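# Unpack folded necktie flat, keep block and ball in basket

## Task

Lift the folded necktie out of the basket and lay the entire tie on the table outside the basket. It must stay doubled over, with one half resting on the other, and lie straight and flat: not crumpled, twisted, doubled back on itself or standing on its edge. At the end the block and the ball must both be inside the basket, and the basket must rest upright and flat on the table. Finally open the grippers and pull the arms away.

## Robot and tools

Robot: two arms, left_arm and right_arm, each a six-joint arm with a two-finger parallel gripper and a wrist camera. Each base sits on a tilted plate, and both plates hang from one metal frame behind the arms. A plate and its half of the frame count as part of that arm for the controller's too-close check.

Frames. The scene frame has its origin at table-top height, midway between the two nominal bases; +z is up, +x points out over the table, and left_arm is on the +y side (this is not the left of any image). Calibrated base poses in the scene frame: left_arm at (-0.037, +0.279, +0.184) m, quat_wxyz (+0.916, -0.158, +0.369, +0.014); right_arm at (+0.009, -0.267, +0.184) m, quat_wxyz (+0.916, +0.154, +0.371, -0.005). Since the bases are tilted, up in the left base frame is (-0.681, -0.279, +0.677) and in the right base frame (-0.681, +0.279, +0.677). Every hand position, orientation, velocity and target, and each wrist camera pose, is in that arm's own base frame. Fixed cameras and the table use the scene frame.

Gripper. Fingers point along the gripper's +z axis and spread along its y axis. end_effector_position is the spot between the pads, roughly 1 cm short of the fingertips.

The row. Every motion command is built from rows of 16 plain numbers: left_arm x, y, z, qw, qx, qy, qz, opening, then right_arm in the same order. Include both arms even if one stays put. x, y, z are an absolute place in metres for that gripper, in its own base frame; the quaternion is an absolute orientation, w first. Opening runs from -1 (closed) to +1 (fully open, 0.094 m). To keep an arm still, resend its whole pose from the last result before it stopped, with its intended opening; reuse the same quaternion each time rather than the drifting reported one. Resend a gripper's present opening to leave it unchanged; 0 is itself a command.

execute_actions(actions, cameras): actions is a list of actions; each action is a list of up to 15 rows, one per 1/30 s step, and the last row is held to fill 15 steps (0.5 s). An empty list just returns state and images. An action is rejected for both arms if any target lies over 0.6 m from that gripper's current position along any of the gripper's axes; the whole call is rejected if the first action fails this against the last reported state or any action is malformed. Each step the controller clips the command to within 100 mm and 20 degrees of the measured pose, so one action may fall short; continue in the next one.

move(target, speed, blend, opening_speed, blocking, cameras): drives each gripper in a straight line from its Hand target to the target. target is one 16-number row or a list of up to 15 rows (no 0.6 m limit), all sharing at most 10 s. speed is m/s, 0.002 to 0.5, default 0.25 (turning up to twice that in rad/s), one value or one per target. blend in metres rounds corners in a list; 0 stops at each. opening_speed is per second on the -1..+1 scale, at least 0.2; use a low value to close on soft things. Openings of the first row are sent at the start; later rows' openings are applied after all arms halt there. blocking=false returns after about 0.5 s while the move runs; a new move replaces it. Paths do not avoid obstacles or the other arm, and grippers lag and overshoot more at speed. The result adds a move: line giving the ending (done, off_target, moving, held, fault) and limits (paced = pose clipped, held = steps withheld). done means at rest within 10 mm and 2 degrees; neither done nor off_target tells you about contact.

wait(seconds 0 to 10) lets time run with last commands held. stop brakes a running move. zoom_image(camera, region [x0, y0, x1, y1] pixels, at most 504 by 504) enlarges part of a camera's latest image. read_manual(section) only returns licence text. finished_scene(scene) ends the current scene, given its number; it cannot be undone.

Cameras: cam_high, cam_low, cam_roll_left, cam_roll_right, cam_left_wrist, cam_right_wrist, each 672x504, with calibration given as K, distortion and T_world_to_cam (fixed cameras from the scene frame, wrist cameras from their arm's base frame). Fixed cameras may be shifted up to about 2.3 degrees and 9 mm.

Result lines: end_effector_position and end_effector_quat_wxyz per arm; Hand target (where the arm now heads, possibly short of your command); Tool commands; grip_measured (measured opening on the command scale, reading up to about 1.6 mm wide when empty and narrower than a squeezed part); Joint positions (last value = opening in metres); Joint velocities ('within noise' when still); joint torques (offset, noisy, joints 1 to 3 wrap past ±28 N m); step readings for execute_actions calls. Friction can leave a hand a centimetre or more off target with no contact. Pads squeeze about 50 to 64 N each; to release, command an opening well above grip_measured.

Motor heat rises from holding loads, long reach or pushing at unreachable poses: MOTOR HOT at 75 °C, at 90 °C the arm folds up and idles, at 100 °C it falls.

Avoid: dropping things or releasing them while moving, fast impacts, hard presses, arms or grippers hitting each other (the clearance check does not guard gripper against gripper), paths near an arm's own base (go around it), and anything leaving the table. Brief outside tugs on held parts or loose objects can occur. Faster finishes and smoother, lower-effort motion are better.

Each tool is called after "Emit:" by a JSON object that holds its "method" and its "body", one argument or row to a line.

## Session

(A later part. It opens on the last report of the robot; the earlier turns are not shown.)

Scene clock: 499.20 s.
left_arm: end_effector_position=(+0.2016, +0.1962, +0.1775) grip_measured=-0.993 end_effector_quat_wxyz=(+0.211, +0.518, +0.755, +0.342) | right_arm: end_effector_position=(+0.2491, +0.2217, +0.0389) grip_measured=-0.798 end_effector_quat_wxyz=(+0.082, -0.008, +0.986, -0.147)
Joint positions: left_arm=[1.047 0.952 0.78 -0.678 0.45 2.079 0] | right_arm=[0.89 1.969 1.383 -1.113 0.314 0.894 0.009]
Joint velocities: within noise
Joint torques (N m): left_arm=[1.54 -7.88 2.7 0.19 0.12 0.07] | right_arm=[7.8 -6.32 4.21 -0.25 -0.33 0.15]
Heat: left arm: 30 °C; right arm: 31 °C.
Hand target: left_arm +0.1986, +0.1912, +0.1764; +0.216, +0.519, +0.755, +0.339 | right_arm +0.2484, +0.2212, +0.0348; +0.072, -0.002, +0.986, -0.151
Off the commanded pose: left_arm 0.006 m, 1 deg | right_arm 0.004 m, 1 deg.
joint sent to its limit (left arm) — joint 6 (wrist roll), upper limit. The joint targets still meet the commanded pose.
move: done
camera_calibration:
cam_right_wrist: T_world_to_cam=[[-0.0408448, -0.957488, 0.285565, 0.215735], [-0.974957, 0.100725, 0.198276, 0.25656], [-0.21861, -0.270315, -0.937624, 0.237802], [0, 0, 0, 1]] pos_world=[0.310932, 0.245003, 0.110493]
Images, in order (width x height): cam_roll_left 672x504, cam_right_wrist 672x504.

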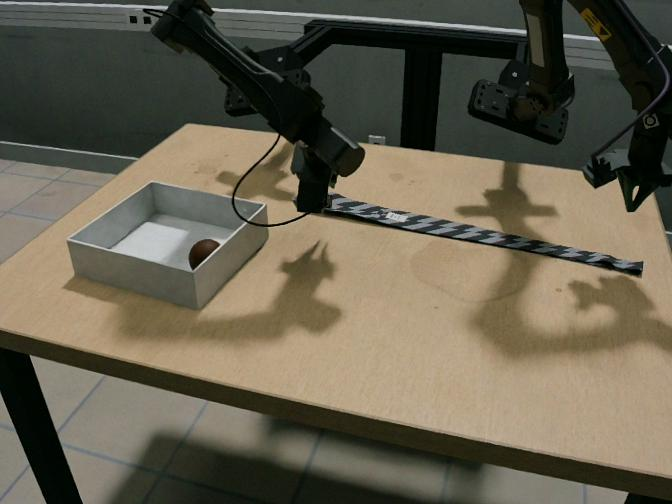

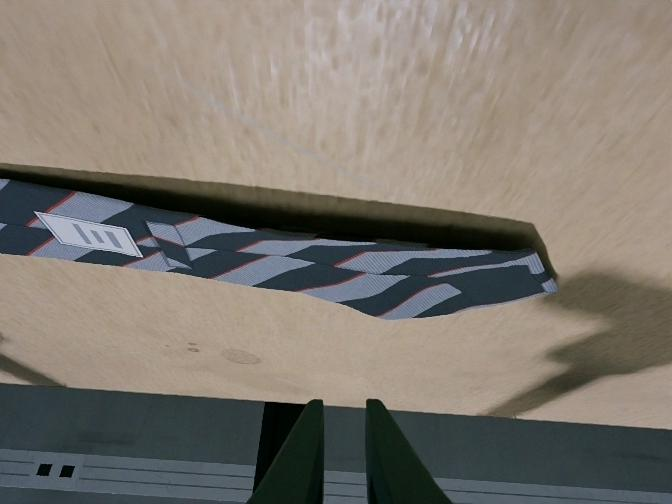

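Emit:
{"method": "move", "body": {
  "target": [
    [0.1981,0.1912,0.1764,0.2175,0.5238,0.7516,0.3373,-1,0.2167,0.1908,-0.0436,0.3639,-0.0449,0.9149,-0.17,1],
    [0.1981,0.1912,0.1764,0.2175,0.5238,0.7516,0.3373,-1,0.2507,0.1769,-0.0774,0.3639,-0.0449,0.9149,-0.17,1],
    [0.1981,0.1912,0.1764,0.2175,0.5238,0.7516,0.3373,-1,0.2303,0.1852,-0.0571,0.3639,-0.0449,0.9149,-0.17,1],
    [0.1981,0.1912,0.1764,0.2175,0.5238,0.7516,0.3373,-1,0.2419,0.2900,-0.0885,0.3639,-0.0449,0.9149,-0.17,1],
    [0.1981,0.1912,0.1764,0.2175,0.5238,0.7516,0.3373,-1,0.2623,0.2817,-0.1088,0.3639,-0.0449,0.9149,-0.17,1],
    [0.1981,0.1912,0.1764,0.2175,0.5238,0.7516,0.3373,-1,0.2419,0.2900,-0.0885,0.3639,-0.0449,0.9149,-0.17,1]
  ],
  "speed": [0.25,0.08,0.1,0.15,0.08,0.1],
  "cameras": ["cam_roll_left","cam_right_wrist","cam_high"]
}}

Scene clock: 514.70 s.
left_arm: end_effector_position=(+0.2016, +0.1961, +0.1774) grip_measured=-0.993 end_effector_quat_wxyz=(+0.212, +0.518, +0.755, +0.342) | right_arm: end_effector_position=(+0.2438, +0.2791, -0.0984) grip_measured=+0.999 end_effector_quat_wxyz=(+0.354, -0.045, +0.917, -0.181)
Joint positions: left_arm=[1.047 0.952 0.78 -0.679 0.45 2.079 0] | right_arm=[1.207 2.391 1.202 -0.446 0.815 1.137 0.094]
Joint velocities: within noise
Joint torques (N m): left_arm=[1.52 -7.87 2.71 0.19 0.12 0.07] | right_arm=[11.73 -9.47 4.04 0.33 0.09 0.2]
Heat: left arm: 30 °C; right arm: 32 °C.
Hand target: left_arm +0.1986, +0.1911, +0.1763; +0.216, +0.519, +0.755, +0.339 | right_arm +0.2418, +0.2898, -0.0887; +0.364, -0.045, +0.915, -0.170
Off the commanded pose: left_arm 0.006 m, 1 deg | right_arm 0.015 m, 2 deg.
joint sent to its limit (left arm) — joint 6 (wrist roll), upper limit. The joint targets still meet the commanded pose.
move: off_target (right_arm)
camera_calibration:
cam_right_wrist: T_world_to_cam=[[-0.0700541, -0.936968, 0.342322, 0.316677], [-0.939246, -0.0536396, -0.339028, 0.254381], [0.33602, -0.345274, -0.876285, 0.0151577], [0, 0, 0, 1]] pos_world=[0.256018, 0.315594, -0.00888051]
Images, in order (width x height): cam_high 672x504, cam_roll_left 672x504, cam_right_wrist 672x504.

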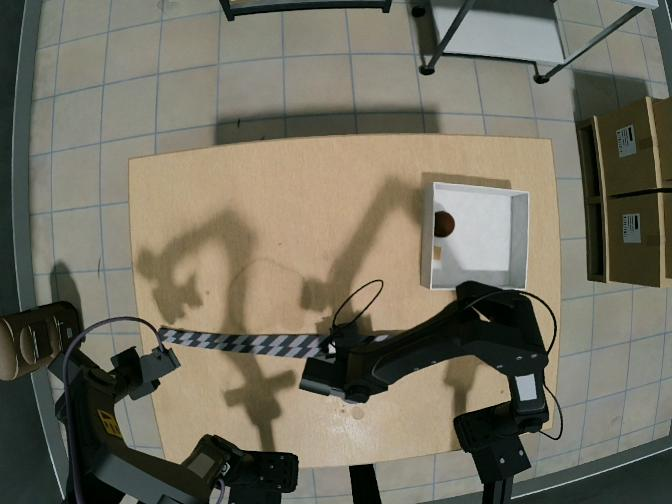

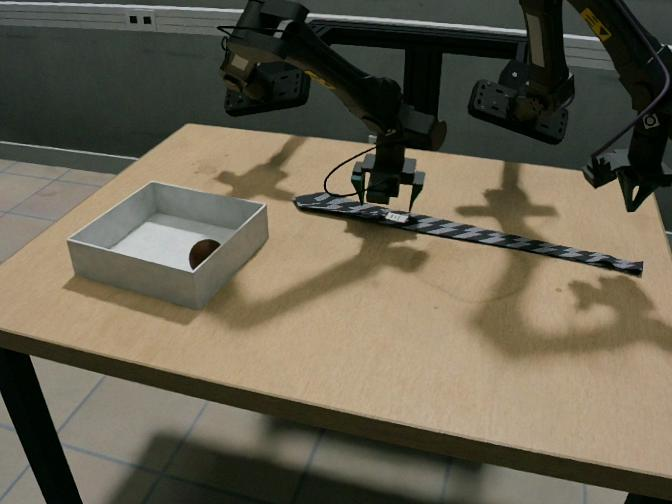

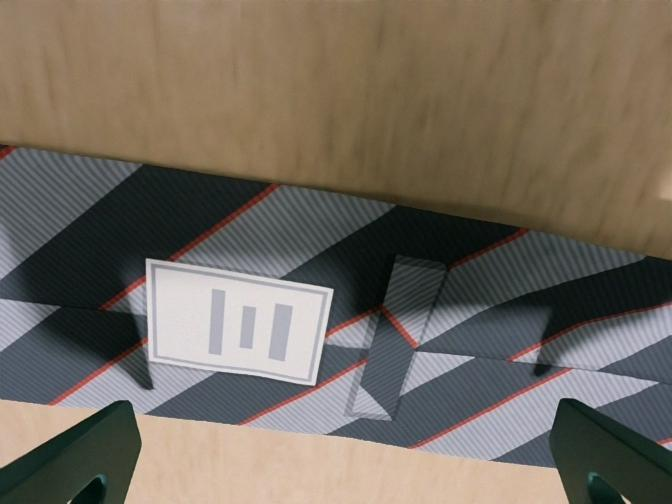

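Emit:
{"method": "zoom_image", "body": {
  "camera": "cam_roll_left",
  "region": [420, 200, 672, 300]
}}

Scaled by 2.000 from the camera's 672x504 image, which has a finer 960x720 frame.

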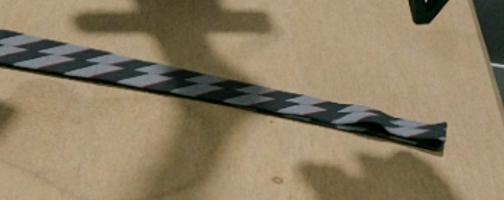

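Emit:
{"method": "move", "body": {
  "target": [
    [0.2695,0.2178,0.1625,0.2175,0.5238,0.7516,0.3373,-0.5,0.2167,0.1908,-0.0436,0.3639,-0.0449,0.9149,-0.17,1],
    [0.2994,0.2301,0.1327,0.2175,0.5238,0.7516,0.3373,-0.5,0.2167,0.1908,-0.0436,0.3639,-0.0449,0.9149,-0.17,1],
    [0.2695,0.2178,0.1625,0.2175,0.5238,0.7516,0.3373,-0.5,0.2167,0.1908,-0.0436,0.3639,-0.0449,0.9149,-0.17,1],
    [0.2687,0.1807,0.1465,0.2175,0.5238,0.7516,0.3373,-0.5,0.2167,0.1908,-0.0436,0.3639,-0.0449,0.9149,-0.17,1],
    [0.2986,0.1930,0.1167,0.2175,0.5238,0.7516,0.3373,-0.5,0.2167,0.1908,-0.0436,0.3639,-0.0449,0.9149,-0.17,1],
    [0.1981,0.1912,0.1764,0.2175,0.5238,0.7516,0.3373,-0.5,0.2167,0.1908,-0.0436,0.3639,-0.0449,0.9149,-0.17,1]
  ],
  "speed": [0.15,0.08,0.1,0.15,0.08,0.15]
}}

Scene clock: 529.83 s.
left_arm: end_effector_position=(+0.1989, +0.1925, +0.1671) grip_measured=-0.502 end_effector_quat_wxyz=(+0.212, +0.517, +0.760, +0.332) | right_arm: end_effector_position=(+0.2145, +0.1920, -0.0469) grip_measured=+0.999 end_effector_quat_wxyz=(+0.358, -0.045, +0.917, -0.171)
Joint positions: left_arm=[1.049 0.947 0.751 -0.677 0.449 2.078 0.023] | right_arm=[1.194 1.994 0.741 -0.341 0.816 1.107 0.094]
Joint velocities: within noise
Joint torques (N m): left_arm=[1.39 -7.3 4.72 0.14 0.16 0.07] | right_arm=[6.68 -6.75 1.52 0.68 0.09 -0.07]
Heat: left arm: 30 °C; right arm: 33 °C.
Hand target: left_arm +0.1985, +0.1911, +0.1763; +0.216, +0.519, +0.755, +0.339 | right_arm +0.2167, +0.1907, -0.0437; +0.364, -0.045, +0.915, -0.170
Off the commanded pose: left_arm 0.009 m, 2 deg | right_arm 0.004 m, 1 deg.
joint sent to its limit (left arm) — joint 6 (wrist roll), upper limit. The joint targets still meet the commanded pose.
move: done
camera_calibration:
cam_left_wrist: T_world_to_cam=[[-0.63683, -0.244355, -0.731258, 0.295947], [-0.6359, 0.702785, 0.318944, -0.0259281], [0.435981, 0.66812, -0.60294, -0.027768], [0, 0, 0, 1]] pos_world=[0.184087, 0.109091, 0.207941]
cam_right_wrist: T_world_to_cam=[[-0.0658339, -0.943494, 0.324786, 0.214907], [-0.936359, -0.0540651, -0.346857, 0.238738], [0.344817, -0.326951, -0.879889, 0.0344895], [0, 0, 0, 1]] pos_world=[0.2258, 0.226947, 0.0433561]

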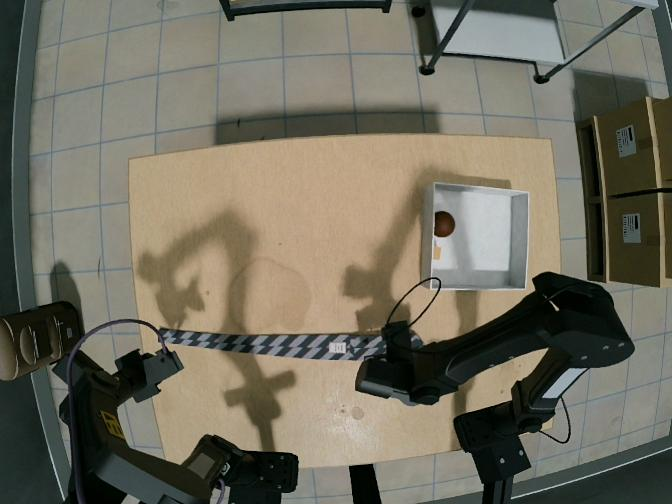

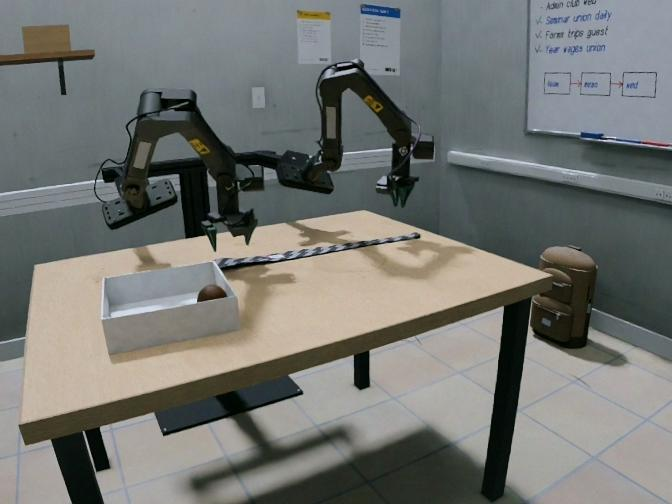

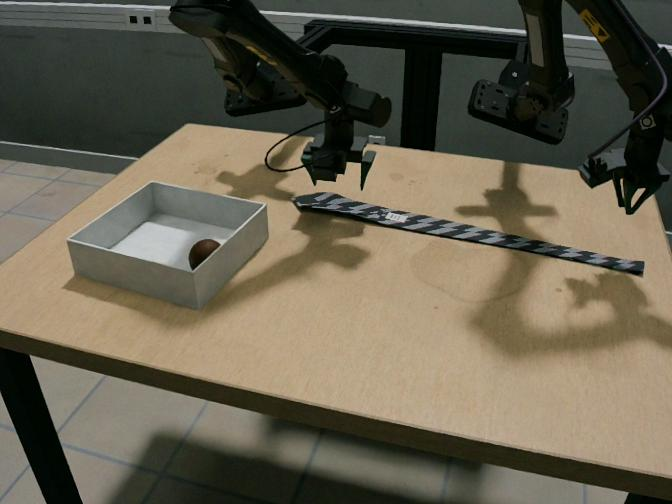

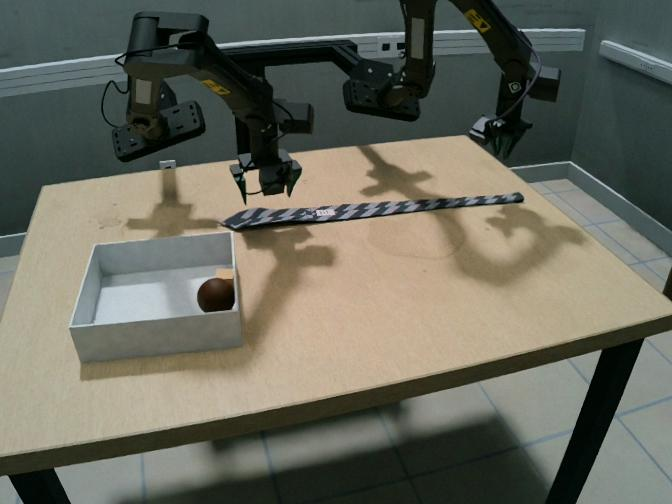

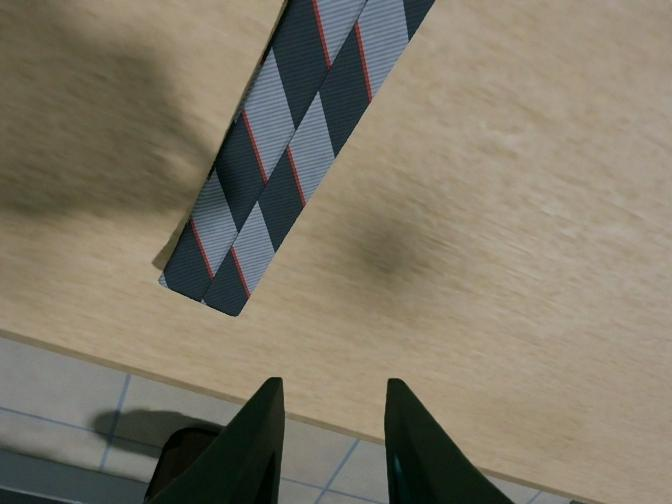

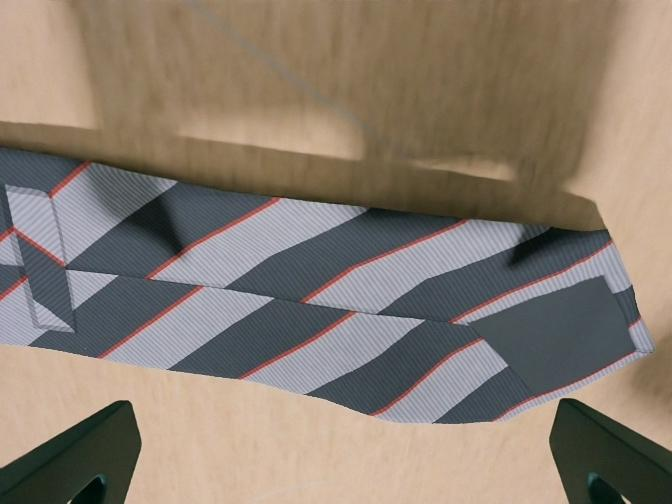

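Emit:
{"method": "move", "body": {
  "target": [
    [0.1981,0.1912,0.1764,0.2175,0.5238,0.7516,0.3373,-0.5,0.2392,0.2017,0.0188,0.0718,-0.0015,0.9860,-0.1516,-0.8]
  ],
  "speed": [0.25],
  "cameras": ["cam_roll_right","cam_right_wrist"]
}}

Emit:
{"method": "zoom_image", "body": {
  "camera": "cam_right_wrist",
  "region": [200, 150, 600, 350]
}}

Scene clock: 541.27 s.
left_arm: end_effector_position=(+0.1988, +0.1923, +0.1669) grip_measured=-0.502 end_effector_quat_wxyz=(+0.212, +0.517, +0.760, +0.331) | right_arm: end_effector_position=(+0.2412, +0.2021, +0.0230) grip_measured=-0.798 end_effector_quat_wxyz=(+0.084, +0.005, +0.986, -0.145)
Joint positions: left_arm=[1.049 0.947 0.751 -0.678 0.449 2.078 0.023] | right_arm=[0.871 1.919 1.245 -1.017 0.316 0.901 0.009]
Joint velocities: within noise
Joint torques (N m): left_arm=[1.37 -7.31 4.74 0.15 0.12 0.07] | right_arm=[7.6 -5.96 3.66 -0.29 -0.35 -0.09]
Heat: left arm: 30 °C; right arm: 32 °C.
Hand target: left_arm +0.1985, +0.1911, +0.1763; +0.216, +0.519, +0.755, +0.339 | right_arm +0.2392, +0.2017, +0.0189; +0.072, -0.001, +0.986, -0.151
Off the commanded pose: left_arm 0.010 m, 2 deg | right_arm 0.005 m, 2 deg.
joint sent to its limit (left arm) — joint 6 (wrist roll), upper limit. The joint targets still meet the commanded pose.
move: done
camera_calibration:
cam_right_wrist: T_world_to_cam=[[-0.0681167, -0.957663, 0.279718, 0.208007], [-0.973627, 0.124998, 0.190854, 0.249013], [-0.217738, -0.259341, -0.940921, 0.213498], [0, 0, 0, 1]] pos_world=[0.303101, 0.223443, 0.0951763]
Images, in order (width x height): cam_roll_right 672x504, cam_right_wrist 672x504.

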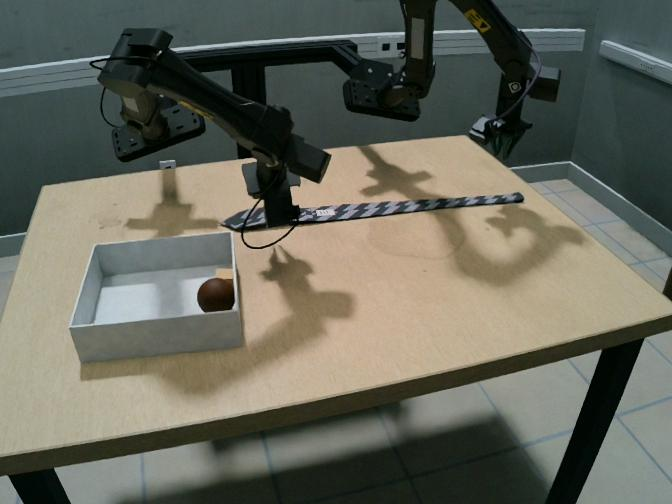

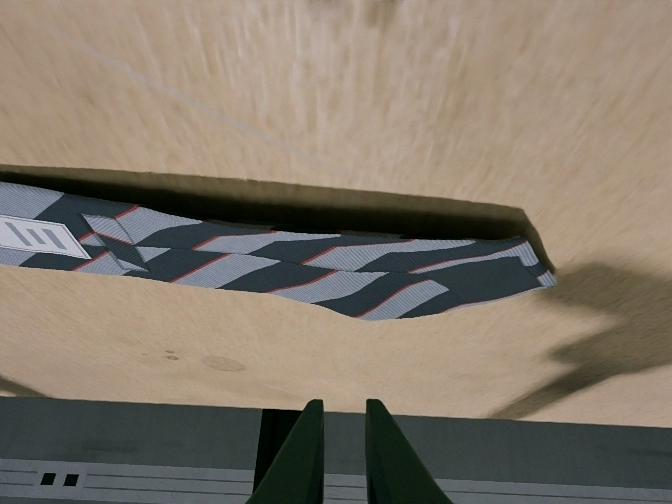

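Scaled by 1.260 from the camera's 672x504 image, which has a finer 960x720 frame.

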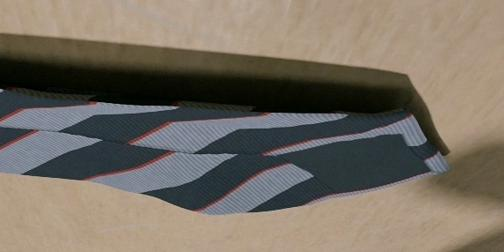

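Emit:
{"method": "zoom_image", "body": {
  "camera": "cam_right_wrist",
  "region": [300, 190, 480, 260]
}}

Emit:
{"method": "zoom_image", "body": {
  "camera": "cam_right_wrist",
  "region": [100, 180, 320, 260]
}}

Emit:
{"method": "zoom_image", "body": {
  "camera": "cam_right_wrist",
  "region": [460, 190, 580, 300]
}}

Scaled by 2.800 from the camera's 672x504 image, which has a finer 960x720 frame.

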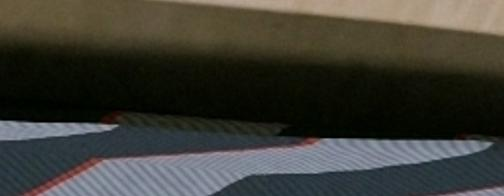

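Scaled by 2.291 from the camera's 672x504 image, which has a finer 960x720 frame.

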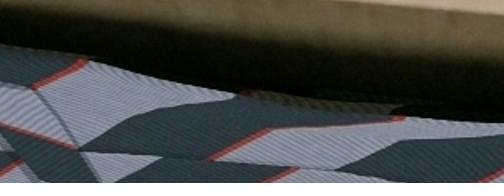

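Scaled by 4.200 from the camera's 672x504 image, which has a finer 960x720 frame.

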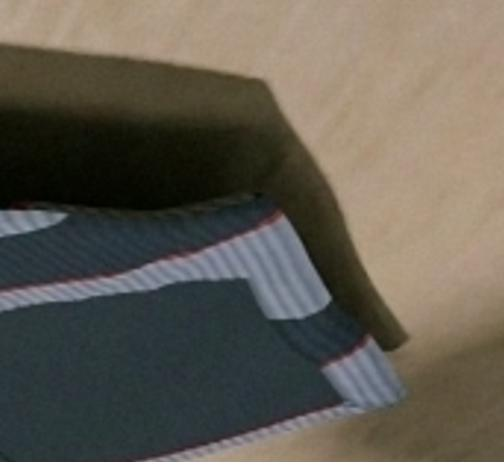

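Emit:
{"method": "move", "body": {
  "target": [
    [0.1981,0.1912,0.1764,0.2175,0.5238,0.7516,0.3373,-0.5,0.1750,0.1218,0.0018,0.3639,-0.0449,0.9149,-0.17,-0.4],
    [0.1981,0.1912,0.1764,0.2175,0.5238,0.7516,0.3373,-0.5,0.2431,0.0940,-0.0659,0.3639,-0.0449,0.9149,-0.17,-0.4],
    [0.1981,0.1912,0.1764,0.2175,0.5238,0.7516,0.3373,-0.5,0.2431,0.0940,-0.0659,0.3639,-0.0449,0.9149,-0.17,-1]
  ],
  "speed": [0.25,0.12,0.1],
  "cameras": ["cam_right_wrist"]
}}

Emit:
{"method": "move", "body": {
  "target": [0.1981,0.1912,0.1764,0.2175,0.5238,0.7516,0.3373,-0.5,0.2022,0.1107,-0.0253,0.3639,-0.0449,0.9149,-0.17,-1],
  "speed": 0.08
}}

Scene clock: 564.97 s.
left_arm: end_effector_position=(+0.1988, +0.1922, +0.1669) grip_measured=-0.502 end_effector_quat_wxyz=(+0.212, +0.517, +0.760, +0.331) | right_arm: end_effector_position=(+0.2317, +0.0947, -0.0609) grip_measured=-0.982 end_effector_quat_wxyz=(+0.357, -0.066, +0.915, -0.178)
Joint positions: left_arm=[1.049 0.947 0.751 -0.678 0.449 2.078 0.023] | right_arm=[0.909 1.863 0.321 0.249 0.782 0.65 0.001]
Joint velocities: within noise
Joint torques (N m): left_arm=[1.37 -7.28 4.72 0.15 0.12 0.07] | right_arm=[0.99 -0.92 1.01 1.51 -0.06 -0.09]
Heat: left arm: 30 °C; right arm: 32 °C.
Hand target: left_arm +0.1985, +0.1911, +0.1763; +0.215, +0.519, +0.755, +0.339 | right_arm +0.2422, +0.0937, -0.0648; +0.363, -0.044, +0.915, -0.171
Off the commanded pose: left_arm 0.010 m, 2 deg | right_arm 0.012 m, 3 deg.
joint sent to its limit (left arm) — joint 6 (wrist roll), upper limit. The joint targets still meet the commanded pose.
move: off_target (right_arm); target 3's new opening was sent with right_arm's hand 0.017 m and 4 deg from that target
camera_calibration:
cam_right_wrist: T_world_to_cam=[[-0.031362, -0.935296, 0.352474, 0.121702], [-0.936423, -0.0958047, -0.337539, 0.249289], [0.349468, -0.340651, -0.872828, -0.0149317], [0, 0, 0, 1]] pos_world=[0.242475, 0.132624, 0.0282153]
Images, in order (width x height): cam_right_wrist 672x504.

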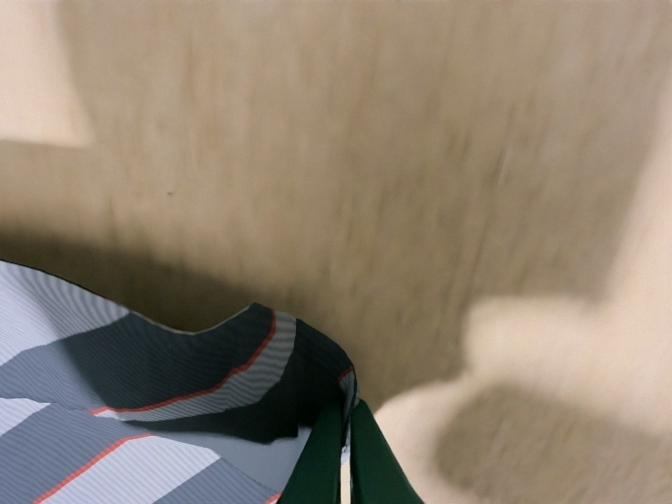

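Scene clock: 566.60 s.
left_arm: end_effector_position=(+0.1988, +0.1922, +0.1669) grip_measured=-0.502 end_effector_quat_wxyz=(+0.212, +0.517, +0.760, +0.331) | right_arm: end_effector_position=(+0.2018, +0.1074, -0.0292) grip_measured=-0.985 end_effector_quat_wxyz=(+0.357, -0.044, +0.918, -0.170)
Joint positions: left_arm=[1.049 0.947 0.751 -0.678 0.449 2.078 0.023] | right_arm=[1.083 1.664 0.378 -0.189 0.808 0.946 0.001]
Joint velocities: within noise
Joint torques (N m): left_arm=[1.37 -7.3 4.72 0.15 0.11 0.08] | right_arm=[5.85 -4.04 2.76 0.33 0.13 0.18]
Heat: left arm: 30 °C; right arm: 32 °C.
Hand target: left_arm +0.1985, +0.1911, +0.1763; +0.215, +0.519, +0.755, +0.339 | right_arm +0.2023, +0.1108, -0.0254; +0.364, -0.045, +0.915, -0.170
Off the commanded pose: left_arm 0.010 m, 2 deg | right_arm 0.005 m, 1 deg.
joint sent to its limit (left arm) — joint 6 (wrist roll), upper limit. The joint targets still meet the commanded pose.
move: done
camera_calibration:
cam_left_wrist: T_world_to_cam=[[-0.637404, -0.24492, -0.730568, 0.295779], [-0.635346, 0.703495, 0.318482, -0.0258929], [0.435949, 0.667165, -0.604019, -0.0272928], [0, 0, 0, 1]] pos_world=[0.183978, 0.108866, 0.207848]
cam_right_wrist: T_world_to_cam=[[-0.065881, -0.944721, 0.321188, 0.12859], [-0.937111, -0.0519907, -0.345139, 0.228438], [0.342759, -0.323727, -0.881883, 0.0267948], [0, 0, 0, 1]] pos_world=[0.213359, 0.142033, 0.0611711]

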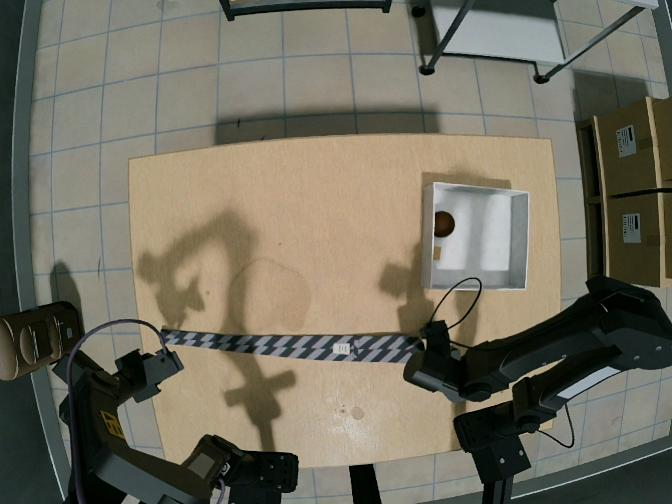

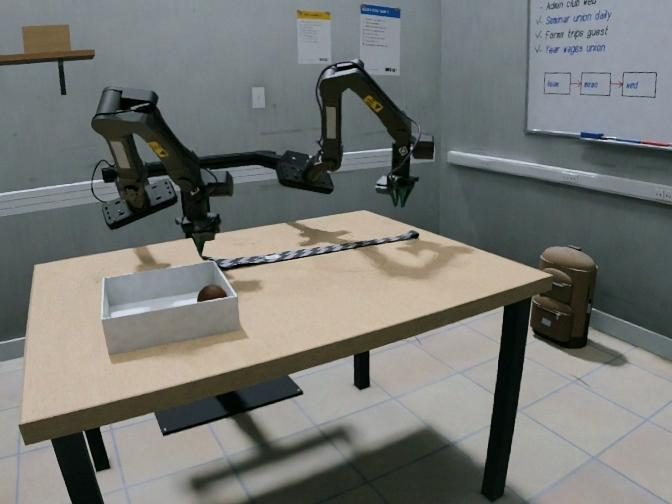

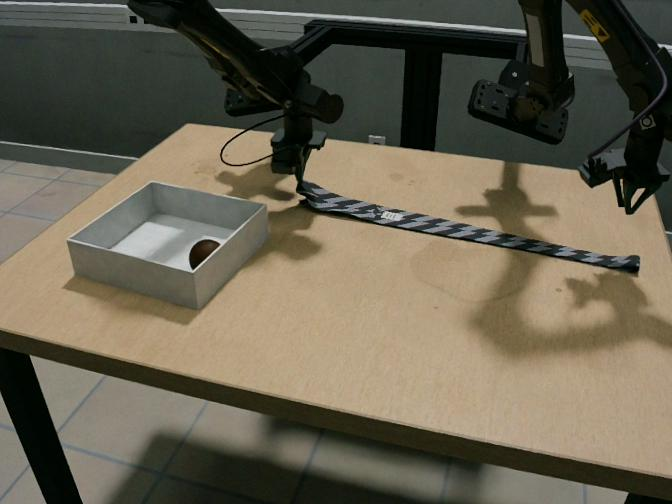

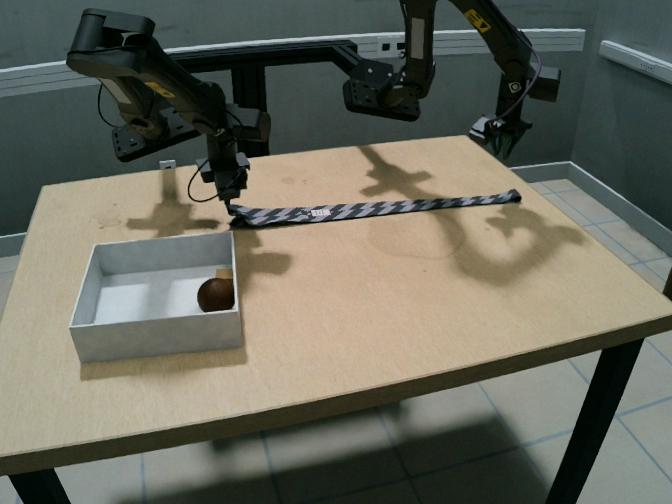

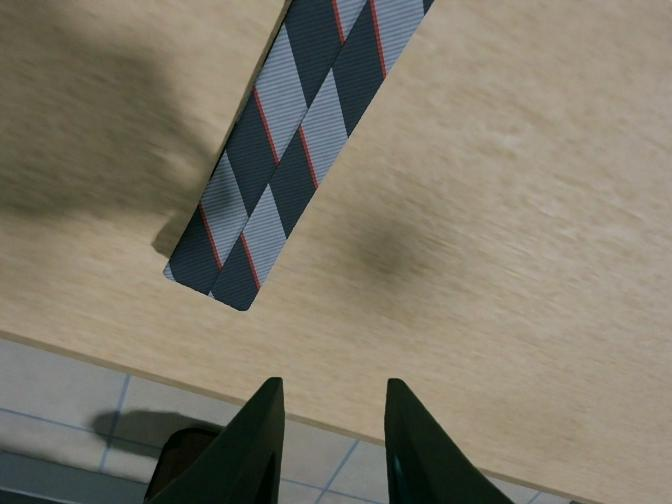

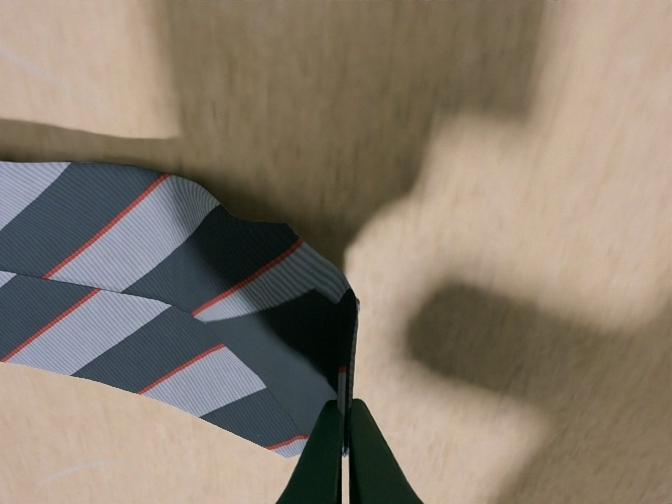

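Emit:
{"method": "move", "body": {
  "target": [
    [0.1981,0.1912,0.1764,0.2175,0.5238,0.7516,0.3373,-0.5,0.1575,0.2216,0.0023,0.3639,-0.0449,0.9149,-0.17,-1],
    [0.1981,0.1912,0.1764,0.2175,0.5238,0.7516,0.3373,-0.5,0.1659,0.2978,-0.0206,0.3639,-0.0449,0.9149,-0.17,-1]
  ],
  "speed": 0.12,
  "blend": 0.03
}}

Emit:
{"method": "zoom_image", "body": {
  "camera": "cam_roll_left",
  "region": [270, 130, 480, 260]
}}

Emit:
{"method": "zoom_image", "body": {
  "camera": "cam_roll_right",
  "region": [200, 130, 410, 260]
}}

Scene clock: 572.50 s.
left_arm: end_effector_position=(+0.1988, +0.1922, +0.1669) grip_measured=-0.502 end_effector_quat_wxyz=(+0.212, +0.517, +0.760, +0.331) | right_arm: end_effector_position=(+0.1729, +0.2941, -0.0182) grip_measured=-0.985 end_effector_quat_wxyz=(+0.363, -0.036, +0.916, -0.167)
Joint positions: left_arm=[1.049 0.947 0.751 -0.678 0.449 2.078 0.023] | right_arm=[1.417 2.187 1.245 -0.876 0.792 1.443 0.001]
Joint velocities: within noise
Joint torques (N m): left_arm=[1.37 -7.3 4.71 0.15 0.12 0.07] | right_arm=[11.32 -5.44 5.44 0.32 0.01 0.15]
Heat: left arm: 30 °C; right arm: 32 °C.
Hand target: left_arm +0.1985, +0.1911, +0.1763; +0.215, +0.519, +0.755, +0.339 | right_arm +0.1660, +0.2976, -0.0205; +0.364, -0.045, +0.915, -0.170
Off the commanded pose: left_arm 0.010 m, 2 deg | right_arm 0.008 m, 1 deg.
joint sent to its limit (left arm) — joint 6 (wrist roll), upper limit. The joint targets still meet the commanded pose.
move: done
camera_calibration:
cam_left_wrist: T_world_to_cam=[[-0.637404, -0.24492, -0.730568, 0.295779], [-0.635346, 0.703495, 0.318482, -0.0258929], [0.435949, 0.667165, -0.604019, -0.0272928], [0, 0, 0, 1]] pos_world=[0.183978, 0.108866, 0.207848]
cam_right_wrist: T_world_to_cam=[[-0.0794646, -0.947487, 0.309765, 0.302445], [-0.932416, -0.0392495, -0.359248, 0.210017], [0.352541, -0.317377, -0.880333, 0.103277], [0, 0, 0, 1]] pos_world=[0.183448, 0.327584, 0.0726797]

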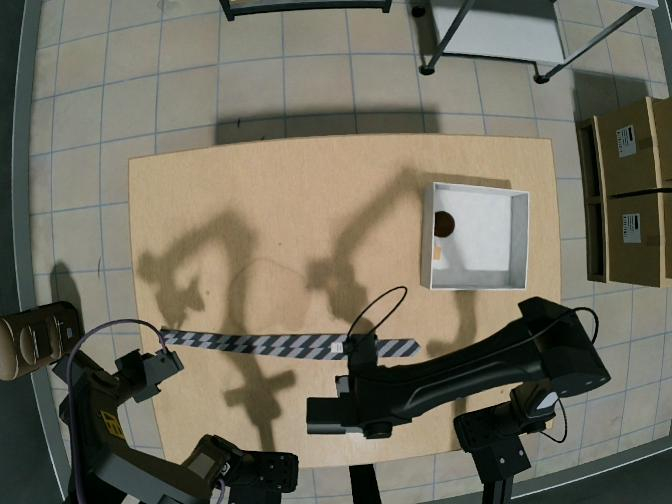

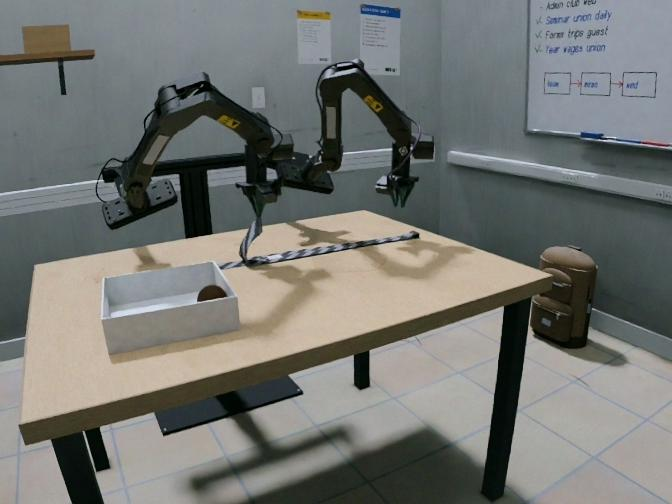

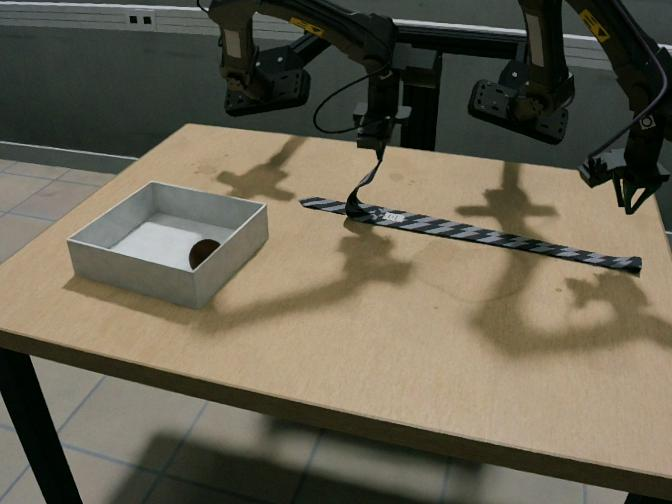

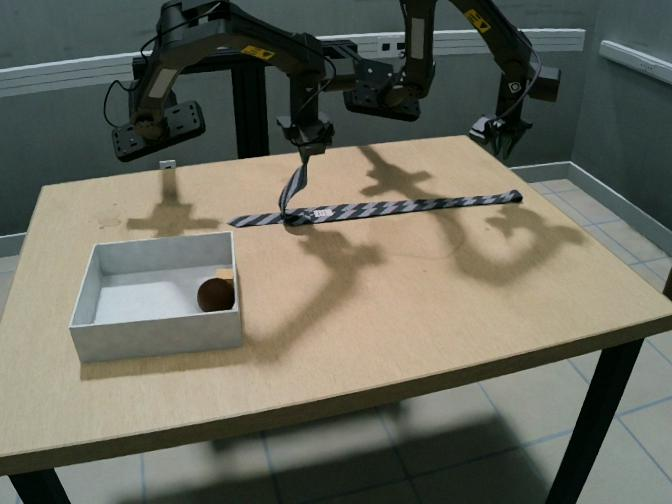

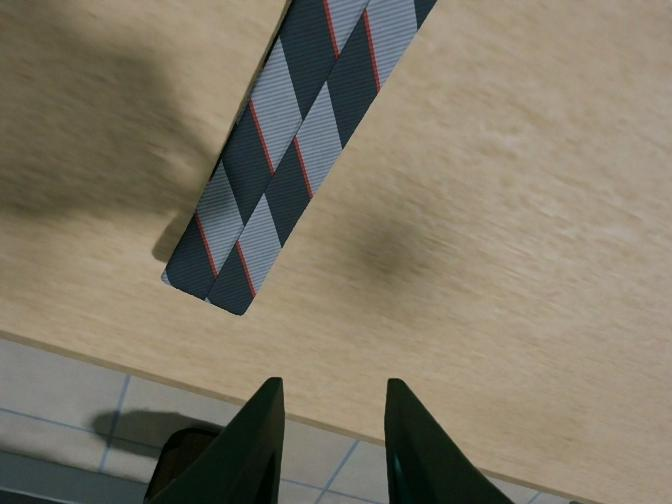

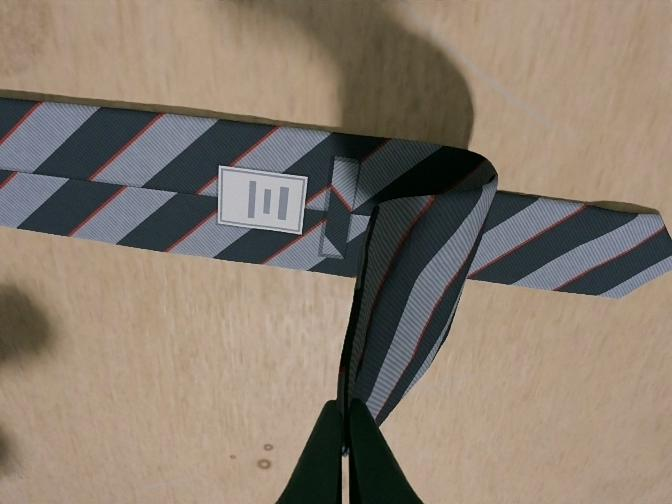

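Scaled by 2.400 from the camera's 672x504 image, which has a finer 960x720 frame.

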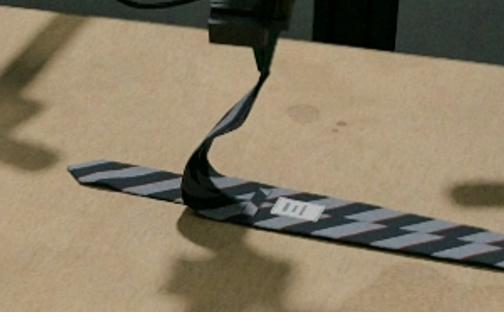

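Scaled by 2.400 from the camera's 672x504 image, which has a finer 960x720 frame.

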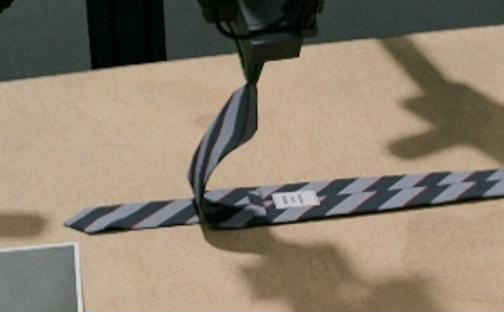

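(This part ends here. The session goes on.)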